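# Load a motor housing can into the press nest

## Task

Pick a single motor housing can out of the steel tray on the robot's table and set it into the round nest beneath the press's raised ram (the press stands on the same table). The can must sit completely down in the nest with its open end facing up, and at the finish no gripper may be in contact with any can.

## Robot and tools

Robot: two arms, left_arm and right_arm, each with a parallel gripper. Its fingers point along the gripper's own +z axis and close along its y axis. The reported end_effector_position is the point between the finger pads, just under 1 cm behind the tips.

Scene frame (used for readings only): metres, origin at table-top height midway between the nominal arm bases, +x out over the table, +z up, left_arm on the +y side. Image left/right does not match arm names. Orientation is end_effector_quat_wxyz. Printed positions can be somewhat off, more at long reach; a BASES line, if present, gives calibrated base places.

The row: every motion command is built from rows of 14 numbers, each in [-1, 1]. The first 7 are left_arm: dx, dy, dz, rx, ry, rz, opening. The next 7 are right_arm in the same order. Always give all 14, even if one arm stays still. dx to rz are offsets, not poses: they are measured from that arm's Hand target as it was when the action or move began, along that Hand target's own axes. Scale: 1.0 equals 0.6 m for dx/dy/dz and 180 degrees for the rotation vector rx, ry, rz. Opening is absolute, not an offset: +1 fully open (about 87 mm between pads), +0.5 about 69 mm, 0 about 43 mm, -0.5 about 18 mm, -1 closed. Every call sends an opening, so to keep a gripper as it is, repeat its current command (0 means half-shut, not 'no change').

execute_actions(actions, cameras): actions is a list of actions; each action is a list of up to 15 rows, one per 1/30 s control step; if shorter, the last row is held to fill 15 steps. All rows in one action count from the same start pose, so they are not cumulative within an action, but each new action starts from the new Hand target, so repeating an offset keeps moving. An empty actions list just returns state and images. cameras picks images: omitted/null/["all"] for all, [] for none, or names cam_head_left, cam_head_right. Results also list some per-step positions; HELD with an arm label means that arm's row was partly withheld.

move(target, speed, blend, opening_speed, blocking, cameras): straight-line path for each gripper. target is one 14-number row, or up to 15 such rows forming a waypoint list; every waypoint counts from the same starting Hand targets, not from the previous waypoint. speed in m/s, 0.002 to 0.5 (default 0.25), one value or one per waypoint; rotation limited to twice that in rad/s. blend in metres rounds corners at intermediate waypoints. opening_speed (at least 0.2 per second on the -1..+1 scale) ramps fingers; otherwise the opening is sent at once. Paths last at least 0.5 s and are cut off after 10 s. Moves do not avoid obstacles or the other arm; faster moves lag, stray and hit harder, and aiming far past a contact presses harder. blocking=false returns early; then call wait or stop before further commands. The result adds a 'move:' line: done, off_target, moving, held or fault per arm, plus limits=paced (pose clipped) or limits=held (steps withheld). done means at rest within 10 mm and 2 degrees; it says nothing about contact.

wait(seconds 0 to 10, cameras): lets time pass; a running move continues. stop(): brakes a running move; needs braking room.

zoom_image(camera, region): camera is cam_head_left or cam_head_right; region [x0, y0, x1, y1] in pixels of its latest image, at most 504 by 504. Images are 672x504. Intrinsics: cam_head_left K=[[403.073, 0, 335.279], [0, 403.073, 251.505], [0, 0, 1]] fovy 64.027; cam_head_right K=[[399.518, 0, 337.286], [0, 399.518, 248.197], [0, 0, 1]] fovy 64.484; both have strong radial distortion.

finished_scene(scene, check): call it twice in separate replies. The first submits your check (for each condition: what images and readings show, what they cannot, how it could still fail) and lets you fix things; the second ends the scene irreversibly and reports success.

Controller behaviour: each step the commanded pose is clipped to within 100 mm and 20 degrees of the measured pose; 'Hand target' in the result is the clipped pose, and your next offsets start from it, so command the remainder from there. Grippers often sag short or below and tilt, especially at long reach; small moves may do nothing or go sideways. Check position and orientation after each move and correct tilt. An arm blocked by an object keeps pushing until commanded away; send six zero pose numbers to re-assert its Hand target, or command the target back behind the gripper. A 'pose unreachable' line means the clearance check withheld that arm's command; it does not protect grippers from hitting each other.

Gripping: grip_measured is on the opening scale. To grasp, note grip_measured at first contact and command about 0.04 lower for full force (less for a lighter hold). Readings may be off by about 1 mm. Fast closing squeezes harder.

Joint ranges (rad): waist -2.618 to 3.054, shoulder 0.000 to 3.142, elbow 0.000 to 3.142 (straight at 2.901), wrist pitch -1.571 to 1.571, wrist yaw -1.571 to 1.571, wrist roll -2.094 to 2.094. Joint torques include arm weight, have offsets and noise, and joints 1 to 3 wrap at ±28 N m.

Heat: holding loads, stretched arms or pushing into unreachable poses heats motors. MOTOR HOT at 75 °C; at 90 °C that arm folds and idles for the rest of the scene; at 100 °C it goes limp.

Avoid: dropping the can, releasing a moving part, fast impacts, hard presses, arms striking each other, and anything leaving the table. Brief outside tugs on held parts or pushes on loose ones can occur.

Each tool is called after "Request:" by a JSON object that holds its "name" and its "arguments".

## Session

Request:
{"name": "execute_actions", "arguments": {"actions": []}}

Scene clock: 0.00 s.
left_arm: end_effector_position=(+0.3994, +0.3146, +0.1383) grip_measured=+0.972 end_effector_quat_wxyz=(+0.746, -0.007, +0.664, +0.043) | right_arm: end_effector_position=(+0.3778, -0.2966, +0.1017) grip_measured=+0.978 end_effector_quat_wxyz=(+0.688, -0.004, +0.726, +0.008)
Joint positions: left_arm=[0.01 1.563 0.201 1.479 -0.005 0.047 0.986] | right_arm=[0.114 1.526 0.224 1.248 0.068 0.01 0.989]
Joint velocities: left_arm=[0.027 -0.007 -0.012 -0.022 0.022 -0.022 -0.008] | right_arm=[-0.012 0.007 -0.007 -0.037 -0.051 -0.037 -0.003]
Joint torques (N m): no reading
Heat: left arm: 30 °C; right arm: 38 °C.
Hand target: left_arm +0.4009, +0.3147, +0.1439; +0.752, -0.007, +0.658, +0.043 | right_arm +0.3806, -0.2964, +0.1094; +0.696, -0.004, +0.718, +0.009
Tool commands: left_gripper/opening=+1.0 right_gripper/opening=+1.0

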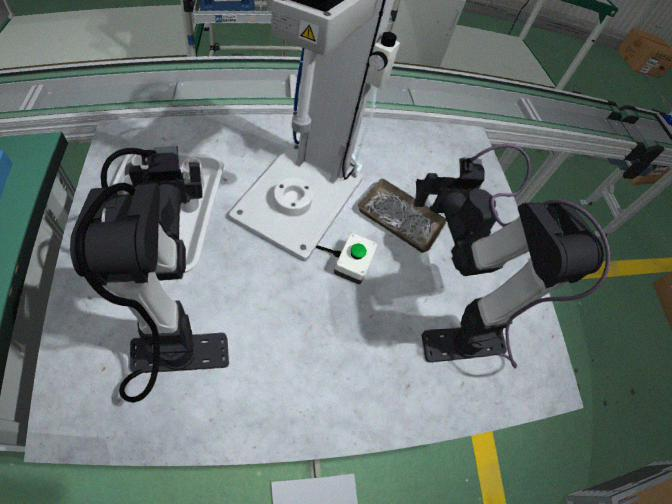

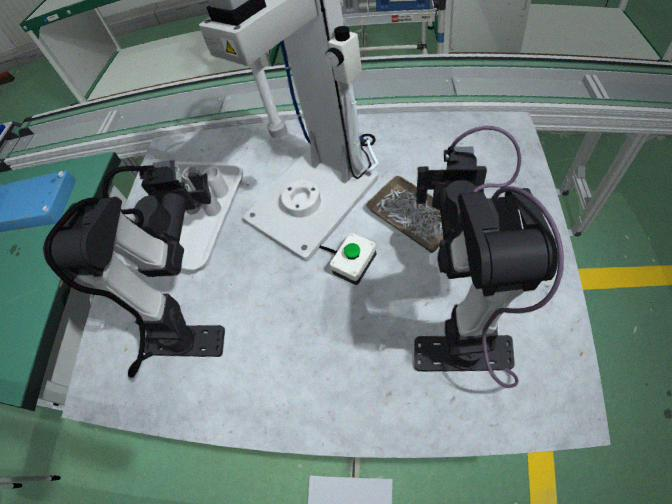

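Request:
{"name": "move", "arguments": {"target": [[-0.11,0,0,0,0,0,1,0,0,0,0,0,0,1],[-0.125,-0.283,-0.203,0.154,0,-0.019,1,0,0,0,0,0,0,1]], "speed": 0.25}}

Request:
{"name": "zoom_image", "arguments": {"camera": "cam_head_left", "region": [60, 130, 360, 280]}}

Request:
{"name": "zoom_image", "arguments": {"camera": "cam_head_right", "region": [100, 120, 400, 290]}}

Scene clock: 6.50 s.
left_arm: end_effector_position=(+0.2852, +0.1313, +0.2041) grip_measured=+0.972 end_effector_quat_wxyz=(+0.735, +0.141, +0.646, -0.152) | right_arm: end_effector_position=(+0.3778, -0.2966, +0.1017) grip_measured=+0.978 end_effector_quat_wxyz=(+0.688, -0.004, +0.726, +0.008)
Joint positions: left_arm=[-0.747 0.677 0.176 0.632 -0.273 0.047 0.986] | right_arm=[0.114 1.526 0.224 1.248 0.068 0.01 0.989]
Joint velocities: left_arm=[-0.007 -0.002 0.007 -0.095 0.037 -0.022 -0.013] | right_arm=[-0.002 -0.002 -0.012 -0.037 0.081 -0.007 -0.013]
Joint torques (N m): left_arm=[-0.62 -0.73 5.75 1.5 0 0.02] | right_arm=[-0.23 -4.42 5.53 1.9 -0.01 0]
Heat: left arm: 30 °C; right arm: 38 °C.
Hand target: left_arm +0.2839, +0.1318, +0.1987; +0.730, +0.141, +0.651, -0.150 | right_arm +0.3806, -0.2964, +0.1094; +0.696, -0.004, +0.718, +0.009
Off the commanded pose: left_arm 0.010 m, 2 deg | right_arm 0.008 m, 1 deg.
move: done

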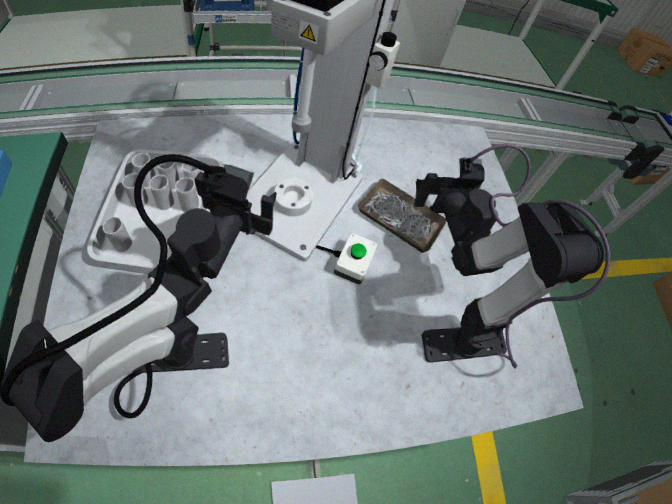

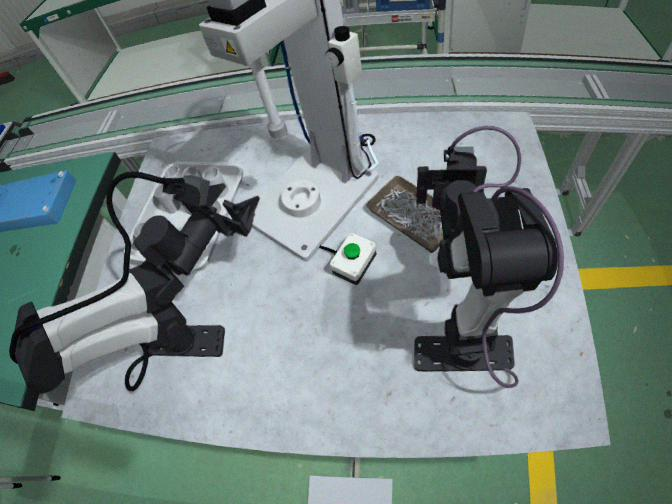

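Scaled by 1.680.

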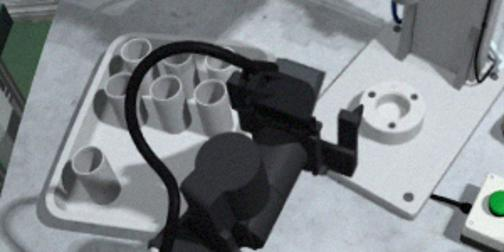

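Scaled by 1.680.

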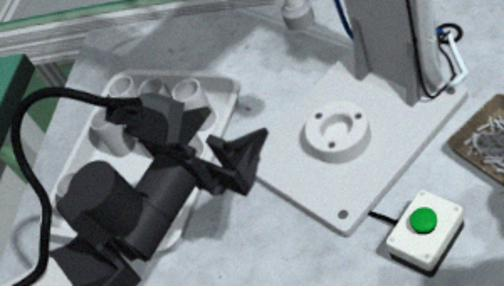

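Request:
{"name": "move", "arguments": {"target": [0.0,0.443,-0.18,-0.248,0,0.029,0.6,0,0,0,0,0,0,1], "speed": 0.3}}

Request:
{"name": "zoom_image", "arguments": {"camera": "cam_head_left", "region": [60, 130, 260, 280]}}

Request:
{"name": "zoom_image", "arguments": {"camera": "cam_head_right", "region": [100, 130, 300, 280]}}

Scene clock: 22.83 s.
left_arm: end_effector_position=(+0.2905, +0.4184, +0.1986) grip_measured=+0.600 end_effector_quat_wxyz=(+0.737, -0.099, +0.648, +0.162) | right_arm: end_effector_position=(+0.3778, -0.2966, +0.1017) grip_measured=+0.978 end_effector_quat_wxyz=(+0.688, -0.004, +0.726, +0.008)
Joint positions: left_arm=[0.497 0.607 0.129 0.62 0.181 0.04 0.8] | right_arm=[0.114 1.526 0.224 1.248 0.068 0.01 0.989]
Joint velocities: left_arm=[0.012 -0.007 -0.007 -0.022 -0.007 0.022 0.008] | right_arm=[-0.012 -0.012 -0.007 -0.037 -0.037 0.037 -0.008]
Joint torques (N m): left_arm=[0.68 0.58 6.41 1.79 0.19 -0.04] | right_arm=[-0.23 -4.41 5.53 1.9 -0.01 0]
Heat: left arm: 32 °C; right arm: 39 °C.
Hand target: left_arm +0.2909, +0.4186, +0.1997; +0.741, -0.099, +0.645, +0.159 | right_arm +0.3806, -0.2964, +0.1094; +0.696, -0.004, +0.718, +0.009
Off the commanded pose: left_arm 0.009 m, 3 deg | right_arm 0.008 m, 1 deg.
move: off_target (left_arm)

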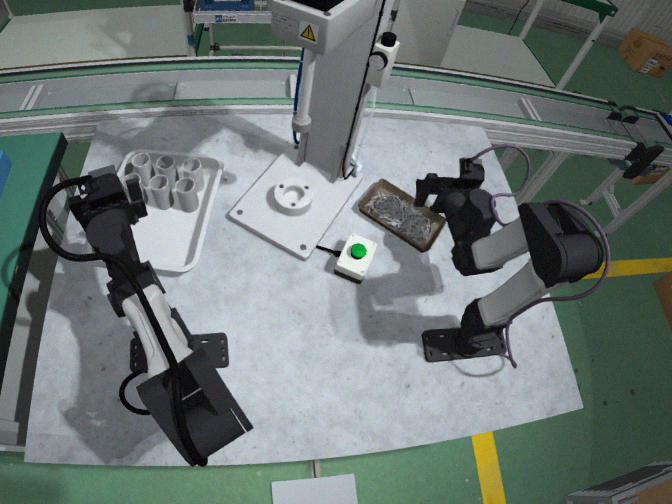

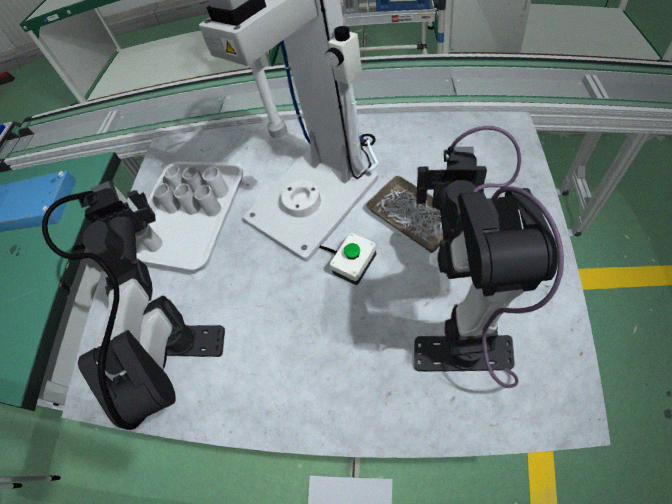

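Scaled by 2.520.

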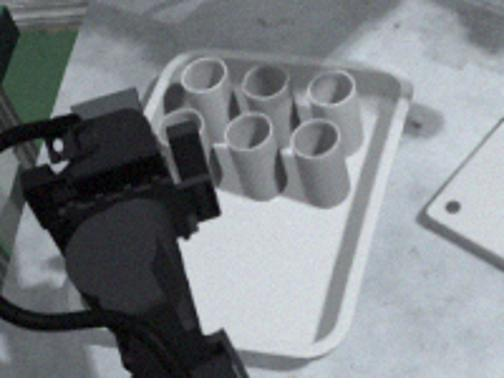

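Scaled by 2.520.

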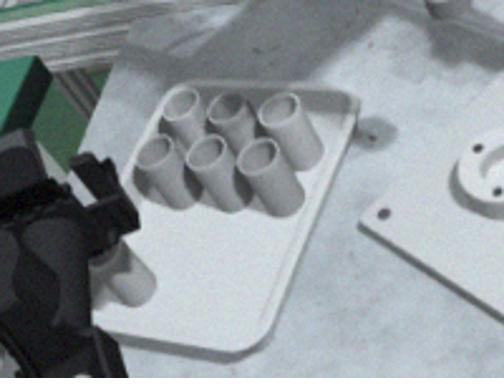

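Request:
{"name": "move", "arguments": {"target": [0.083,0.003,-0.006,0,0.085,0,0.7,0,0,0,0,0,0,1], "speed": 0.2}}

Request:
{"name": "zoom_image", "arguments": {"camera": "cam_head_left", "region": [60, 150, 180, 270]}}

Request:
{"name": "zoom_image", "arguments": {"camera": "cam_head_right", "region": [80, 150, 200, 270]}}

Scene clock: 34.17 s.
left_arm: end_effector_position=(+0.2904, +0.4195, +0.1373) grip_measured=+0.700 end_effector_quat_wxyz=(+0.644, -0.123, +0.744, +0.133) | right_arm: end_effector_position=(+0.3778, -0.2966, +0.1017) grip_measured=+0.978 end_effector_quat_wxyz=(+0.688, -0.004, +0.726, +0.008)
Joint positions: left_arm=[0.497 0.7 0.174 0.387 0.181 0.066 0.85] | right_arm=[0.114 1.526 0.224 1.248 0.068 0.01 0.989]
Joint velocities: left_arm=[-0.017 -0.017 0.002 -0.022 0.066 -0.007 -0.009] | right_arm=[-0.002 -0.012 -0.007 0.037 -0.007 -0.051 -0.018]
Joint torques (N m): left_arm=[0.4 -0.16 9.28 1.54 0.03 0.16] | right_arm=[-0.23 -4.42 5.55 1.9 -0.01 0]
Heat: left arm: 35 °C; right arm: 40 °C.
Hand target: left_arm +0.2931, +0.4249, +0.1499; +0.649, -0.121, +0.737, +0.144 | right_arm +0.3806, -0.2964, +0.1094; +0.696, -0.004, +0.718, +0.009
Off the commanded pose: left_arm 0.014 m, 2 deg | right_arm 0.008 m, 1 deg.
move: off_target (left_arm)

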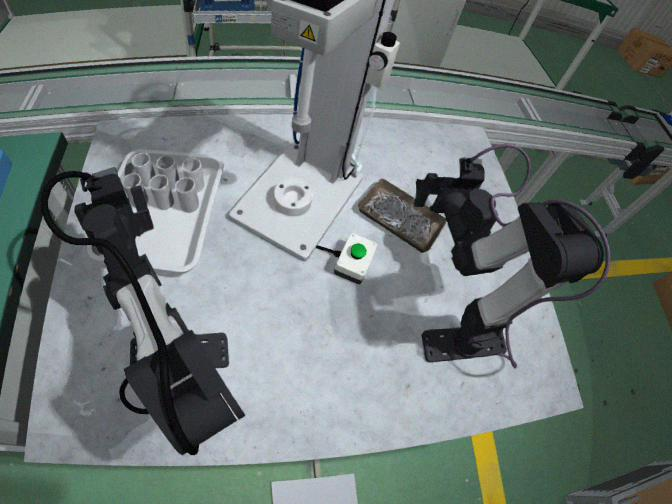

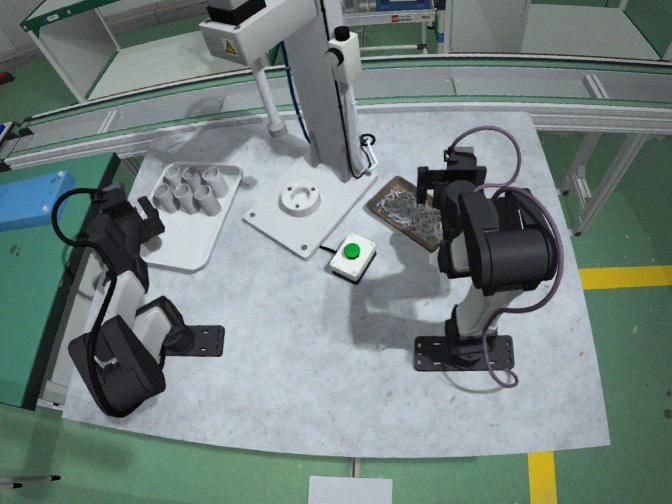

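Scaled by 4.200.

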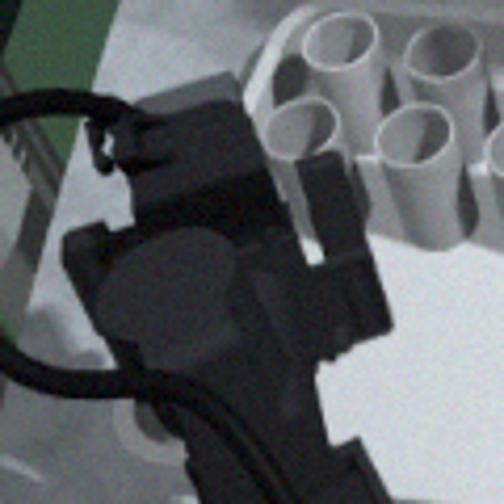

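Scaled by 4.200.

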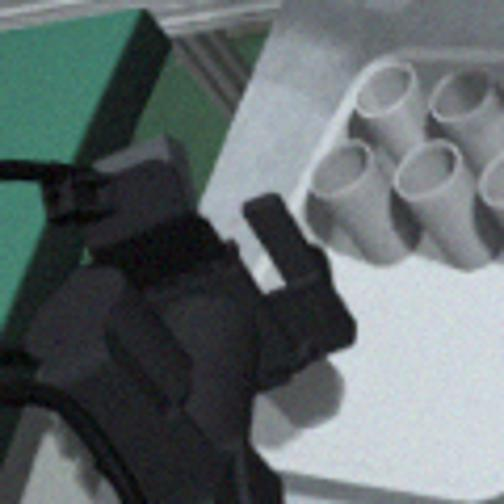

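Request:
{"name": "move", "arguments": {"target": [0.099,0.006,0.0155,0,0,0,0.7,0,0,0,0,0,0,1], "speed": 0.1}}

Request:
{"name": "zoom_image", "arguments": {"camera": "cam_head_left", "region": [60, 150, 180, 270]}}

Request:
{"name": "zoom_image", "arguments": {"camera": "cam_head_right", "region": [80, 150, 200, 270]}}

Scene clock: 45.03 s.
left_arm: end_effector_position=(+0.2964, +0.4373, +0.1047) grip_measured=+0.700 end_effector_quat_wxyz=(+0.663, -0.115, +0.722, +0.159) | right_arm: end_effector_position=(+0.3778, -0.2966, +0.1017) grip_measured=+0.978 end_effector_quat_wxyz=(+0.688, -0.004, +0.726, +0.008)
Joint positions: left_arm=[0.545 1.078 0.03 0.977 0.204 0.091 0.85] | right_arm=[0.114 1.526 0.224 1.248 0.068 0.01 0.989]
Joint velocities: left_arm=[-0.007 0.002 -0.012 0.007 -0.051 -0.081 0.012] | right_arm=[0.002 -0.007 -0.002 -0.007 -0.037 -0.022 0.003]
Joint torques (N m): left_arm=[0.57 -0.53 3.79 1.46 0.25 -0.05] | right_arm=[-0.23 -4.41 5.53 1.9 -0.01 0]
Heat: left arm: 38 °C; right arm: 40 °C.
Hand target: left_arm +0.2921, +0.4328, +0.0891; +0.648, -0.120, +0.738, +0.145 | right_arm +0.3806, -0.2964, +0.1094; +0.696, -0.004, +0.718, +0.009
Off the commanded pose: left_arm 0.016 m, 3 deg | right_arm 0.008 m, 1 deg.
move: off_target (left_arm)

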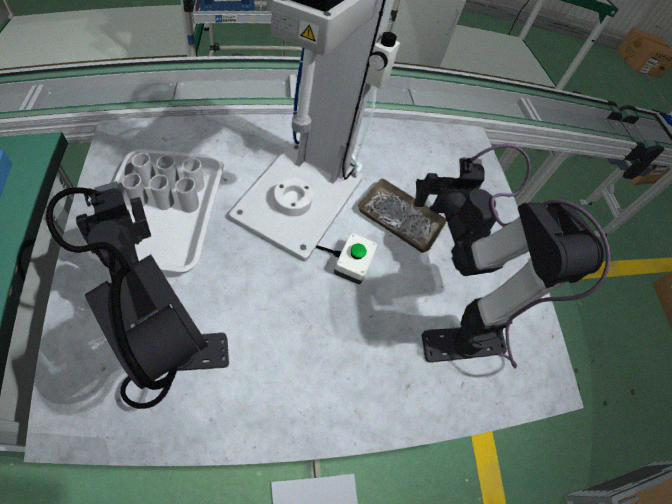

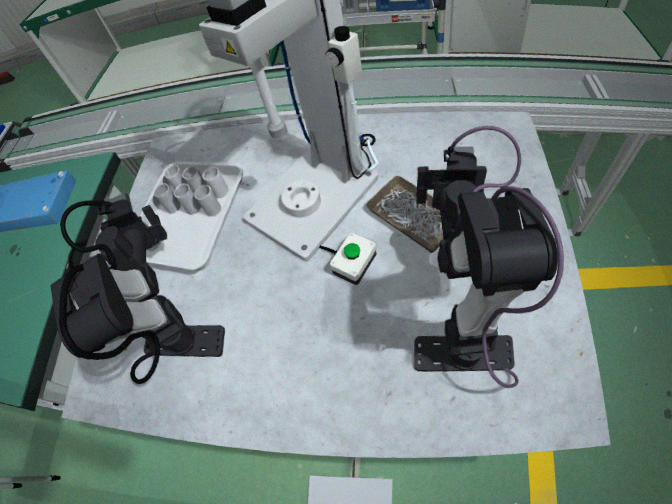

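Scaled by 4.200.

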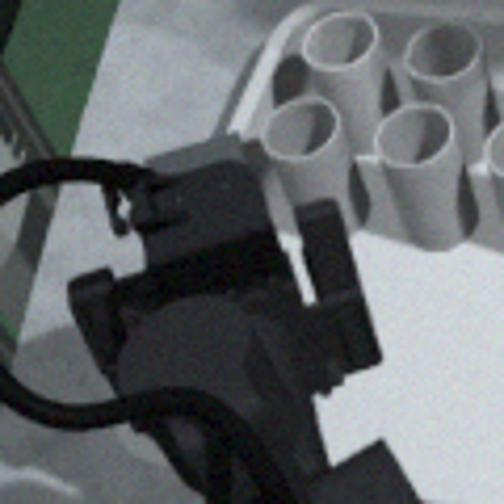

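Scaled by 4.200.

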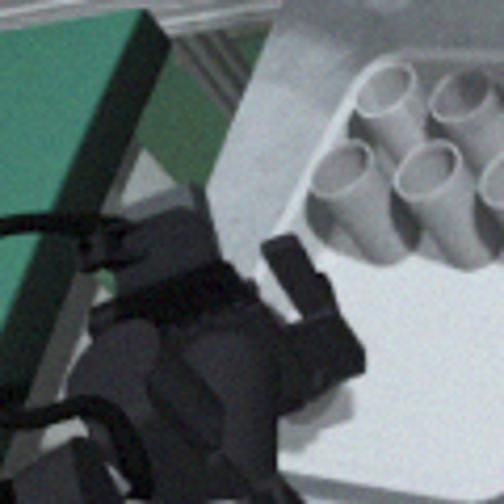

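Request:
{"name": "move", "arguments": {"target": [0.02,-0.025,-0.014,0,0,0,0.7,0,0,0,0,0,0,1], "speed": 0.1, "cameras": ["cam_head_right"]}}

Request:
{"name": "zoom_image", "arguments": {"camera": "cam_head_right", "region": [80, 150, 200, 270]}}

Scene clock: 50.40 s.
left_arm: end_effector_position=(+0.3018, +0.4294, +0.1058) grip_measured=+0.700 end_effector_quat_wxyz=(+0.664, -0.115, +0.721, +0.163) | right_arm: end_effector_position=(+0.3778, -0.2966, +0.1017) grip_measured=+0.978 end_effector_quat_wxyz=(+0.688, -0.004, +0.726, +0.008)
Joint positions: left_arm=[0.47 1.078 0.029 0.983 0.124 0.091 0.85] | right_arm=[0.114 1.526 0.224 1.248 0.068 0.01 0.989]
Joint velocities: left_arm=[0.002 -0.007 0.007 -0.066 0.022 0.007 -0.009] | right_arm=[-0.012 -0.002 -0.007 -0.022 0.022 0.037 0.003]
Joint torques (N m): left_arm=[-0.99 -0.36 3.7 0.99 0.19 -0.17] | right_arm=[-0.23 -4.42 5.53 1.9 -0.01 0]
Heat: left arm: 37 °C; right arm: 40 °C.
Hand target: left_arm +0.2886, +0.4155, +0.0772; +0.649, -0.122, +0.737, +0.143 | right_arm +0.3806, -0.2964, +0.1094; +0.696, -0.004, +0.718, +0.009
Off the commanded pose: left_arm 0.034 m, 3 deg | right_arm 0.008 m, 1 deg.
joint sent to its limit (left arm) — joint 3 (elbow), lower limit, where the elbow is as bent as it goes. The joint targets are off in position and orientation.
move: off_target (left_arm)
Images, in order (width x height): cam_head_right 672x504.

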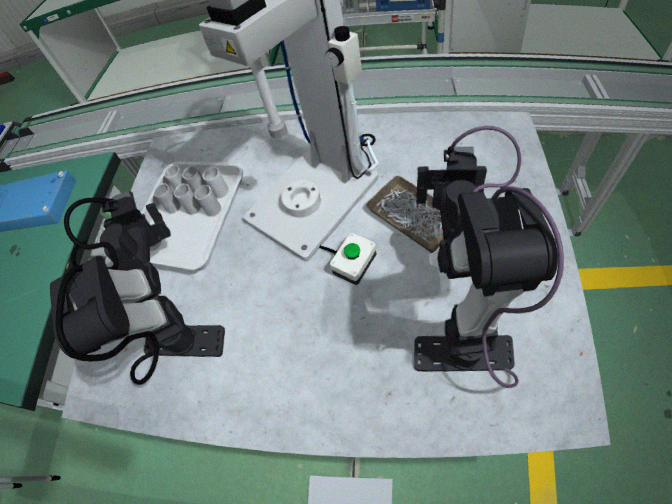

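Scaled by 4.200.

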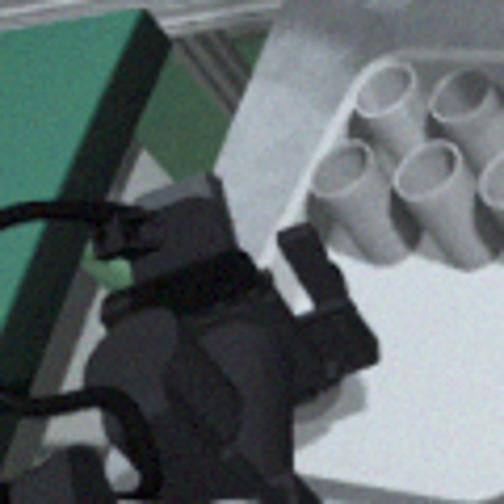

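Request:
{"name": "move", "arguments": {"target": [[-0.2,0,-0.022,0,0,0,0.2,0,0,0,0,0,0,1],[-0.2,-0.281,0.042,0,0,0,0.2,0,0,0,0,0,0,1]], "speed": 0.2}}

Request:
{"name": "zoom_image", "arguments": {"camera": "cam_head_left", "region": [110, 130, 230, 250]}}

Request:
{"name": "zoom_image", "arguments": {"camera": "cam_head_right", "region": [130, 130, 250, 250]}}

Scene clock: 68.17 s.
left_arm: end_effector_position=(+0.3846, +0.2696, +0.1686) grip_measured=+0.200 end_effector_quat_wxyz=(+0.633, -0.123, +0.752, +0.136) | right_arm: end_effector_position=(+0.3778, -0.2966, +0.1017) grip_measured=+0.978 end_effector_quat_wxyz=(+0.688, -0.004, +0.726, +0.008)
Joint positions: left_arm=[-0.421 1.198 0.526 0.454 -0.73 -0.096 0.6] | right_arm=[0.114 1.526 0.224 1.248 0.068 0.01 0.989]
Joint velocities: left_arm=[-0.007 -0.017 -0.002 -0.007 0.037 -0.022 -0.016] | right_arm=[-0.002 -0.007 -0.002 0.037 -0.022 -0.037 -0.008]
Joint torques (N m): left_arm=[-0.59 -2.96 8.65 1.67 -0.12 -0.03] | right_arm=[-0.21 -4.42 5.55 1.9 -0.01 0]
Heat: left arm: 35 °C; right arm: 40 °C.
Hand target: left_arm +0.3920, +0.2658, +0.1823; +0.647, -0.134, +0.740, +0.128 | right_arm +0.3806, -0.2964, +0.1094; +0.696, -0.004, +0.718, +0.009
Off the commanded pose: left_arm 0.017 m, 3 deg | right_arm 0.008 m, 1 deg.
move: off_target (left_arm)

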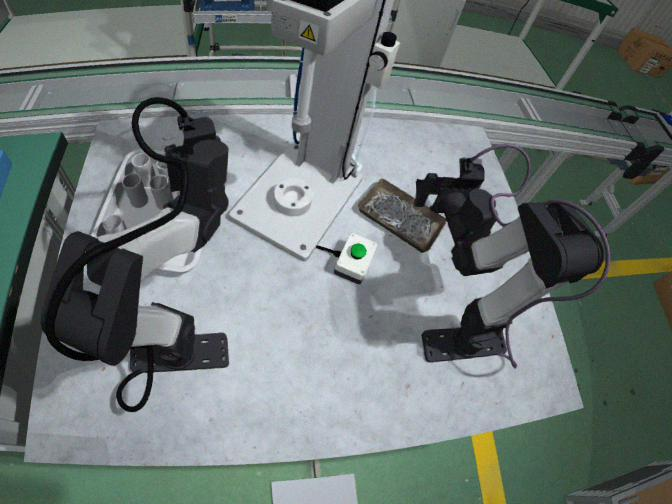

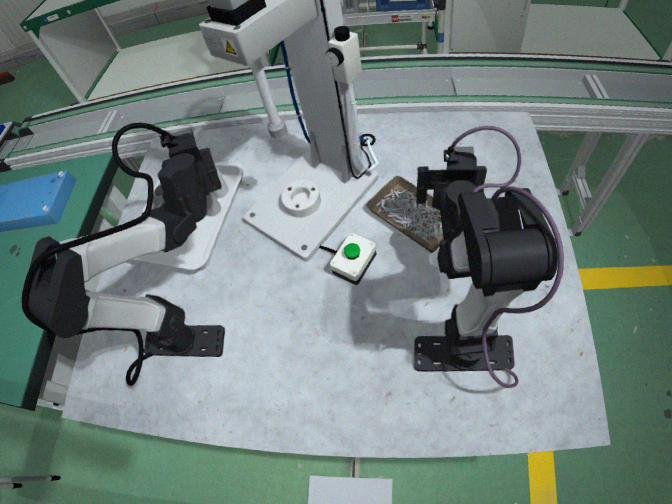

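Scaled by 4.200.

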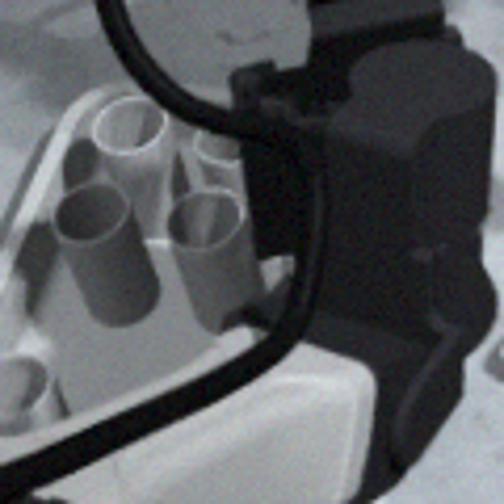

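Scaled by 4.200.

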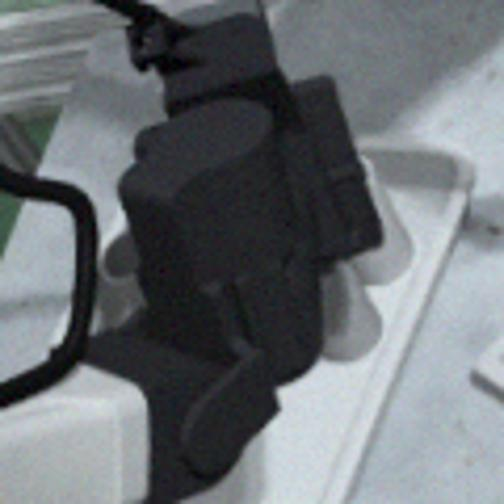

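Request:
{"name": "move", "arguments": {"target": [0.083,0.02,0.007,0,-0.02,0,0.2,0,0,0,0,0,0,1], "speed": 0.1}}

Request:
{"name": "zoom_image", "arguments": {"camera": "cam_head_left", "region": [130, 140, 230, 240]}}

Request:
{"name": "zoom_image", "arguments": {"camera": "cam_head_right", "region": [150, 140, 250, 240]}}

Scene clock: 80.30 s.
left_arm: end_effector_position=(+0.3843, +0.2762, +0.1360) grip_measured=+0.200 end_effector_quat_wxyz=(+0.671, -0.134, +0.718, +0.130) | right_arm: end_effector_position=(+0.3778, -0.2966, +0.1017) grip_measured=+0.978 end_effector_quat_wxyz=(+0.688, -0.004, +0.726, +0.008)
Joint positions: left_arm=[-0.407 1.351 0.341 0.922 -0.729 -0.052 0.6] | right_arm=[0.114 1.526 0.224 1.248 0.068 0.01 0.989]
Joint velocities: left_arm=[0.022 0.012 -0.002 0.037 -0.022 0.066 -0.001] | right_arm=[0.002 -0.002 0.012 -0.037 0.022 0.051 0.003]
Joint torques (N m): left_arm=[0.76 -3.18 4.34 1.67 0.14 0.14] | right_arm=[-0.23 -4.41 5.53 1.9 -0.01 0]
Heat: left arm: 38 °C; right arm: 41 °C.
Hand target: left_arm +0.3842, +0.2778, +0.1329; +0.670, -0.129, +0.719, +0.133 | right_arm +0.3806, -0.2964, +0.1094; +0.696, -0.004, +0.718, +0.009
Off the commanded pose: left_arm 0.004 m, 1 deg | right_arm 0.008 m, 1 deg.
move: done

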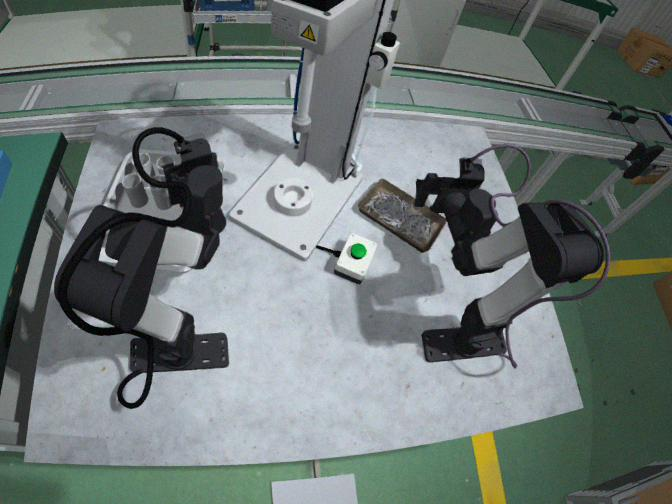

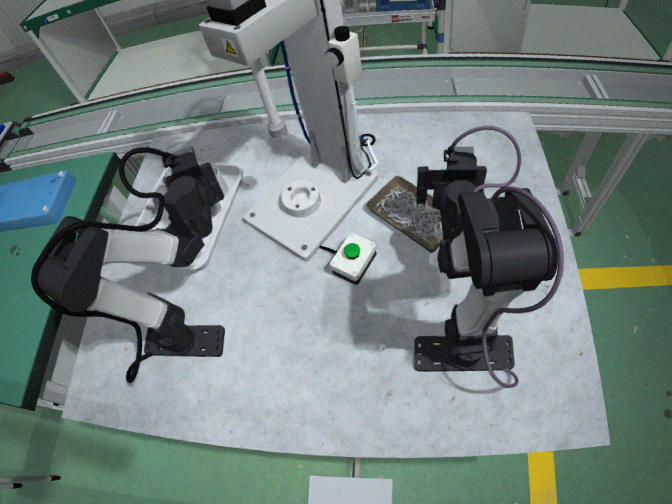

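Scaled by 5.040.

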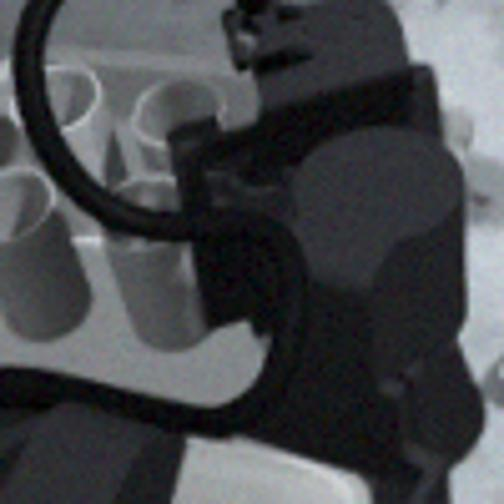

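Scaled by 5.040.

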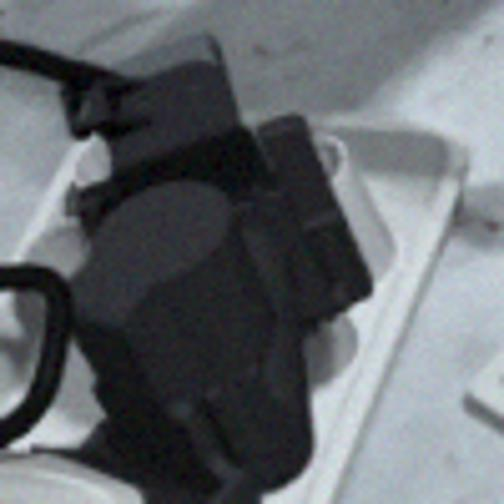

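Request:
{"name": "move", "arguments": {"target": [0.065,0.0025,0.001,0,0,0,0.27,0,0,0,0,0,0,1], "speed": 0.06}}

Request:
{"name": "zoom_image", "arguments": {"camera": "cam_head_left", "region": [130, 140, 230, 240]}}

Request:
{"name": "zoom_image", "arguments": {"camera": "cam_head_right", "region": [150, 140, 250, 240]}}

Scene clock: 90.63 s.
left_arm: end_effector_position=(+0.3815, +0.2779, +0.0956) grip_measured=+0.270 end_effector_quat_wxyz=(+0.671, -0.134, +0.718, +0.131) | right_arm: end_effector_position=(+0.3778, -0.2966, +0.1017) grip_measured=+0.978 end_effector_quat_wxyz=(+0.688, -0.004, +0.726, +0.008)
Joint positions: left_arm=[-0.404 1.574 0.257 1.229 -0.726 -0.051 0.635] | right_arm=[0.114 1.526 0.224 1.248 0.068 0.01 0.989]
Joint velocities: left_arm=[-0.017 -0.027 -0.022 0.022 0.051 0.007 -0.004] | right_arm=[-0.007 -0.002 0.007 -0.051 0.022 -0.11 -0.008]
Joint torques (N m): left_arm=[0.57 -3.88 3.12 1.69 0.14 0.17] | right_arm=[-0.21 -4.42 5.53 1.9 -0.01 0]
Heat: left arm: 37 °C; right arm: 41 °C.
Hand target: left_arm +0.3809, +0.2795, +0.0932; +0.670, -0.129, +0.719, +0.133 | right_arm +0.3806, -0.2964, +0.1094; +0.696, -0.004, +0.718, +0.009
Off the commanded pose: left_arm 0.002 m, 1 deg | right_arm 0.008 m, 1 deg.
move: done

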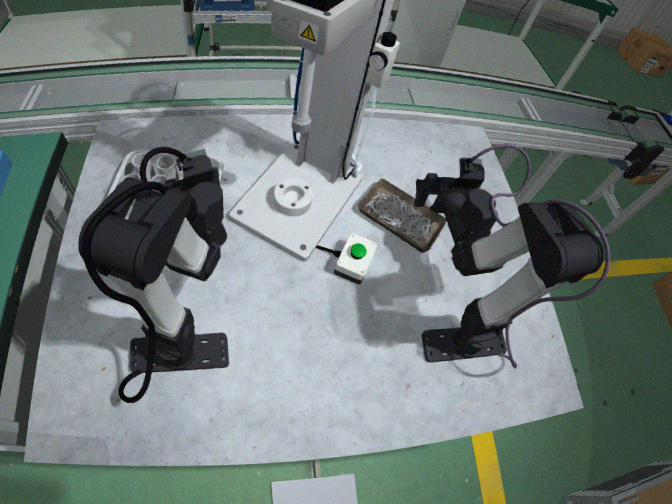

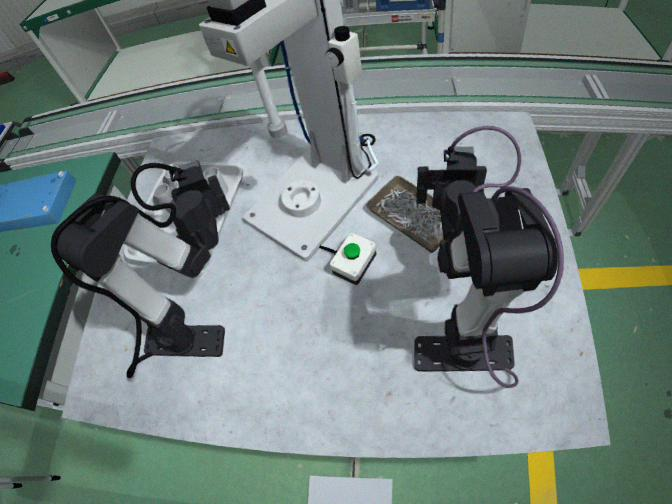

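Scaled by 5.040.

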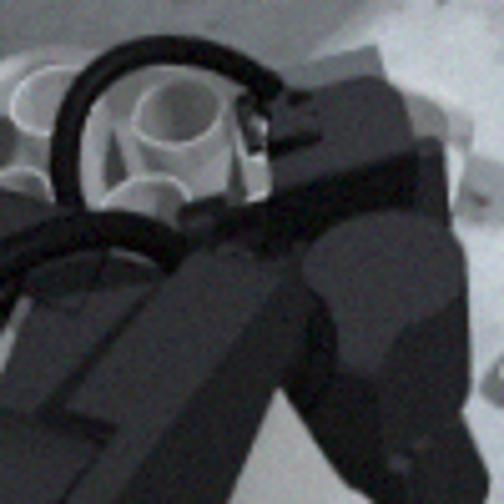

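Scaled by 5.040.

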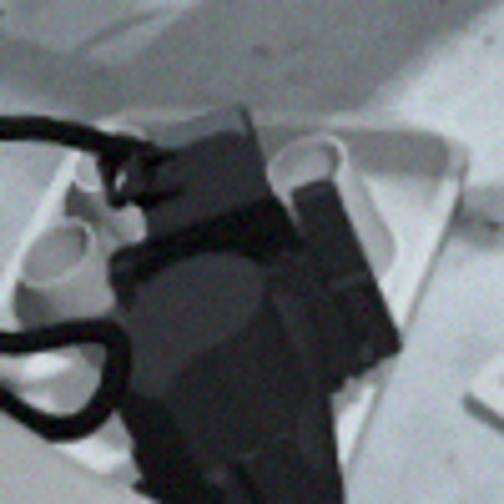

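Request:
{"name": "move", "arguments": {"target": [0.058,0.0,-0.005,0,0,0,0.27,0,0,0,0,0,0,1], "speed": 0.05}}

Request:
{"name": "zoom_image", "arguments": {"camera": "cam_head_left", "region": [130, 140, 230, 240]}}

Request:
{"name": "zoom_image", "arguments": {"camera": "cam_head_right", "region": [150, 140, 250, 240]}}

Scene clock: 96.57 s.
left_arm: end_effector_position=(+0.3784, +0.2797, +0.0658) grip_measured=+0.270 end_effector_quat_wxyz=(+0.679, -0.140, +0.710, +0.127) | right_arm: end_effector_position=(+0.3778, -0.2966, +0.1017) grip_measured=+0.978 end_effector_quat_wxyz=(+0.688, -0.004, +0.726, +0.008)
Joint positions: left_arm=[-0.404 1.838 0.211 1.565 -0.73 -0.051 0.635] | right_arm=[0.114 1.526 0.224 1.248 0.068 0.01 0.989]
Joint velocities: left_arm=[0.002 0.007 0.002 -0.007 -0.022 0.007 -0.001] | right_arm=[0.002 0.012 -0.007 -0.007 0.066 -0.007 0.013]
Joint torques (N m): left_arm=[-0.58 -4.14 1.39 1.46 0.07 0.16] | right_arm=[-0.21 -4.42 5.53 1.9 -0.01 -0.01]
Heat: left arm: 36 °C; right arm: 41 °C.
Hand target: left_arm +0.3749, +0.2786, +0.0579; +0.670, -0.129, +0.719, +0.133 | right_arm +0.3806, -0.2964, +0.1094; +0.696, -0.004, +0.718, +0.009
Off the commanded pose: left_arm 0.008 m, 2 deg | right_arm 0.008 m, 1 deg.
move: done

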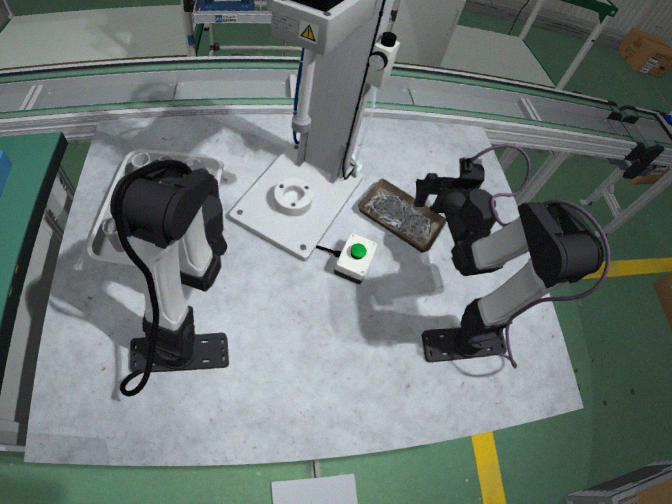

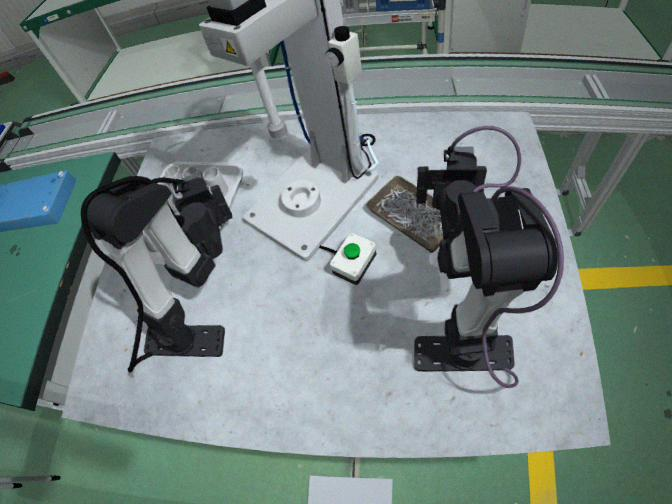

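Scaled by 5.040.

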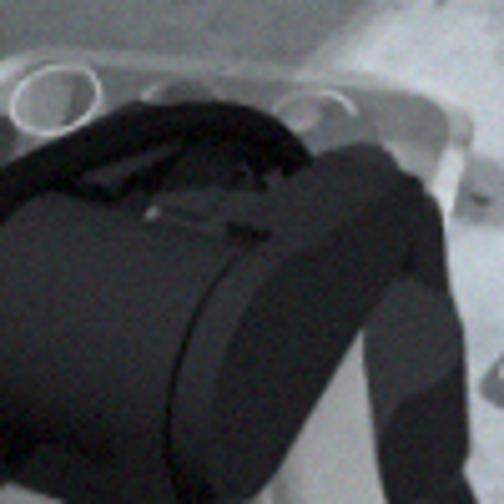

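Scaled by 5.040.

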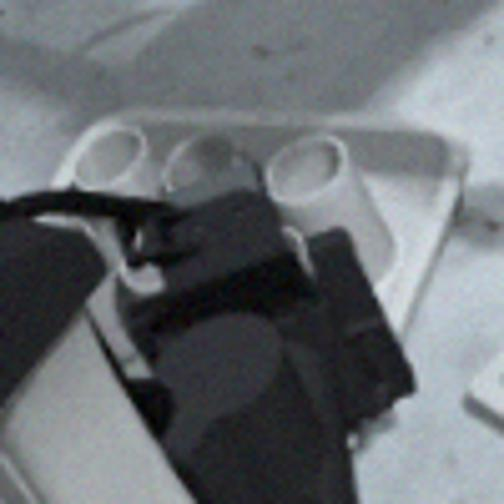

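Request:
{"name": "move", "arguments": {"target": [0,0,0,0,0,0,-0.8,0,0,0,0,0,0,1], "opening_speed": 0.5, "cameras": []}}

Scene clock: 101.17 s.
left_arm: end_effector_position=(+0.3783, +0.2798, +0.0658) grip_measured=-0.015 end_effector_quat_wxyz=(+0.679, -0.140, +0.710, +0.128) | right_arm: end_effector_position=(+0.3778, -0.2966, +0.1017) grip_measured=+0.978 end_effector_quat_wxyz=(+0.688, -0.004, +0.726, +0.008)
Joint positions: left_arm=[-0.404 1.838 0.211 1.565 -0.731 -0.05 0.492] | right_arm=[0.114 1.526 0.224 1.248 0.068 0.01 0.989]
Joint velocities: left_arm=[0.002 0.002 -0.007 -0.007 -0.11 0.066 -0.016] | right_arm=[-0.022 -0.017 -0.007 0.066 0.007 0.007 0.003]
Joint torques (N m): left_arm=[-0.65 -4.23 1.39 1.48 0.06 0.14] | right_arm=[-0.23 -4.42 5.53 1.9 -0.01 0]
Heat: left arm: 35 °C; right arm: 41 °C.
Hand target: left_arm +0.3749, +0.2786, +0.0579; +0.670, -0.129, +0.719, +0.133 | right_arm +0.3806, -0.2964, +0.1094; +0.696, -0.004, +0.718, +0.009
Off the commanded pose: left_arm 0.009 m, 2 deg | right_arm 0.008 m, 1 deg.
move: done
No camera images: "cameras" was empty.

Request:
{"name": "move", "arguments": {"target": [-0.25,0,-0.014,0,0,0,-0.8,0,0,0,0,0,0,1], "speed": 0.15}}

Request:
{"name": "zoom_image", "arguments": {"camera": "cam_head_right", "region": [150, 110, 250, 210]}}

Request:
{"name": "zoom_image", "arguments": {"camera": "cam_head_right", "region": [266, 160, 346, 240]}}

Request:
{"name": "zoom_image", "arguments": {"camera": "cam_head_left", "region": [255, 155, 335, 235]}}

Scene clock: 106.83 s.
left_arm: end_effector_position=(+0.3750, +0.2776, +0.1861) grip_measured=-0.015 end_effector_quat_wxyz=(+0.648, -0.113, +0.739, +0.147) | right_arm: end_effector_position=(+0.3778, -0.2966, +0.1017) grip_measured=+0.978 end_effector_quat_wxyz=(+0.688, -0.004, +0.726, +0.008)
Joint positions: left_arm=[-0.415 1.114 0.506 0.45 -0.732 -0.035 0.492] | right_arm=[0.114 1.526 0.224 1.248 0.068 0.01 0.989]
Joint velocities: left_arm=[-0.002 -0.002 -0.017 -0.022 -0.022 0.007 0.004] | right_arm=[0.002 -0.012 0.002 0.022 0.037 0.037 -0.003]
Joint torques (N m): left_arm=[-0.34 -5.38 9.22 1.67 -0.01 -0.09] | right_arm=[-0.23 -4.42 5.53 1.9 -0.01 0]
Heat: left arm: 35 °C; right arm: 41 °C.
Hand target: left_arm +0.3799, +0.2747, +0.2105; +0.670, -0.130, +0.719, +0.133 | right_arm +0.3806, -0.2964, +0.1094; +0.696, -0.004, +0.718, +0.009
Off the commanded pose: left_arm 0.022 m, 4 deg | right_arm 0.008 m, 1 deg.
move: off_target (left_arm)

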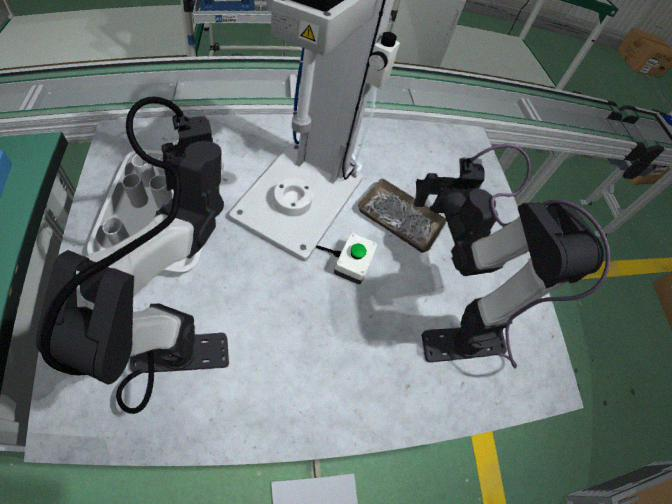

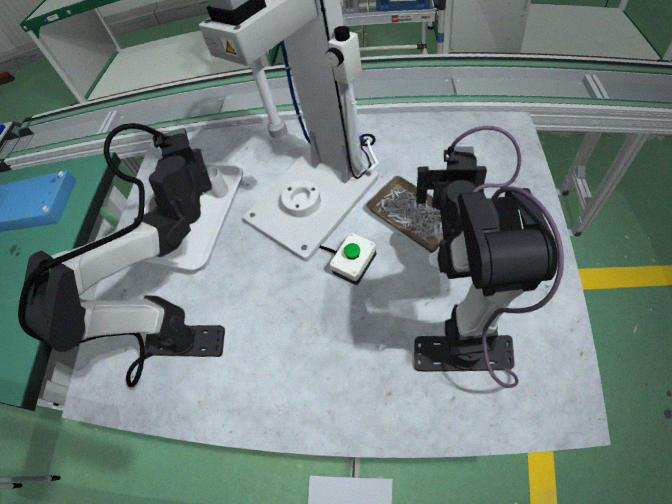

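Scaled by 5.040.

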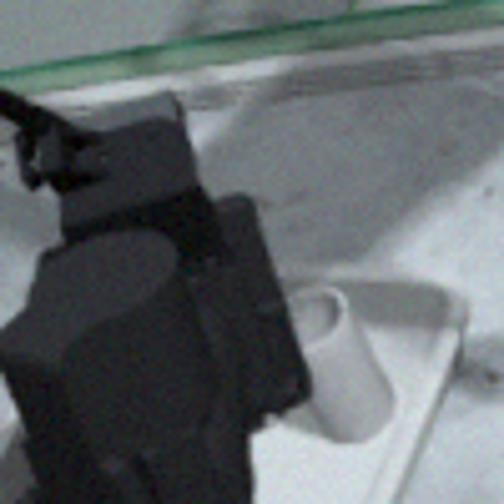

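Scaled by 6.300.

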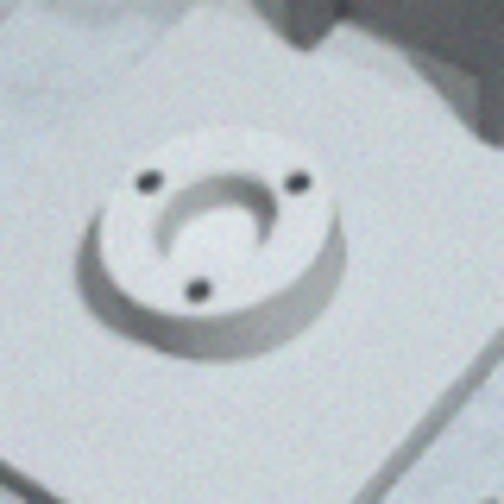

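Scaled by 6.300.

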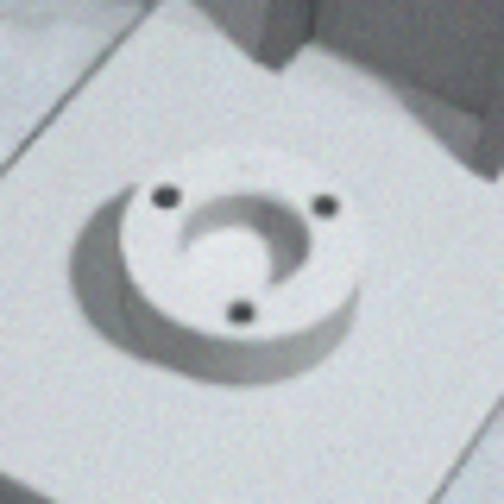

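Request:
{"name": "move", "arguments": {"target": [0.033,-0.238,-0.236,0.222,0,0.0155,-0.8,0,0,0,0,0,0,1], "speed": 0.25, "cameras": ["cam_head_right"]}}

Request:
{"name": "zoom_image", "arguments": {"camera": "cam_head_right", "region": [216, 150, 336, 270]}}

Scene clock: 115.00 s.
left_arm: end_effector_position=(+0.2977, +0.0950, +0.1916) grip_measured=-0.015 end_effector_quat_wxyz=(+0.657, +0.123, +0.737, -0.098) | right_arm: end_effector_position=(+0.3778, -0.2966, +0.1017) grip_measured=+0.978 end_effector_quat_wxyz=(+0.688, -0.004, +0.726, +0.008)
Joint positions: left_arm=[-0.936 0.946 0.451 0.355 -0.566 -0.058 0.492] | right_arm=[0.114 1.526 0.224 1.248 0.068 0.01 0.989]
Joint velocities: left_arm=[0.002 -0.002 -0.012 -0.066 -0.051 0.022 -0.009] | right_arm=[-0.002 -0.012 -0.002 0.037 -0.022 0.037 -0.013]
Joint torques (N m): left_arm=[-0.49 -1.37 6.43 1.96 0.11 -0.06] | right_arm=[-0.23 -4.42 5.53 1.9 -0.01 -0.01]
Heat: left arm: 38 °C; right arm: 41 °C.
Hand target: left_arm +0.2984, +0.0889, +0.1972; +0.664, +0.117, +0.729, -0.113 | right_arm +0.3806, -0.2964, +0.1094; +0.696, -0.004, +0.718, +0.009
Off the commanded pose: left_arm 0.008 m, 2 deg | right_arm 0.008 m, 1 deg.
move: done
Images, in order (width x height): cam_head_right 672x504.

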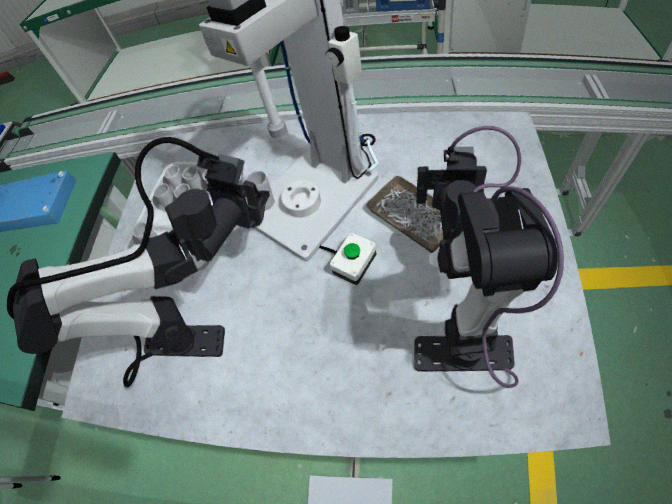

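Scaled by 4.200.

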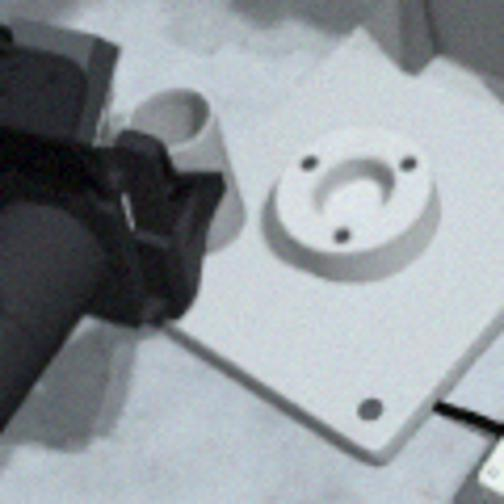

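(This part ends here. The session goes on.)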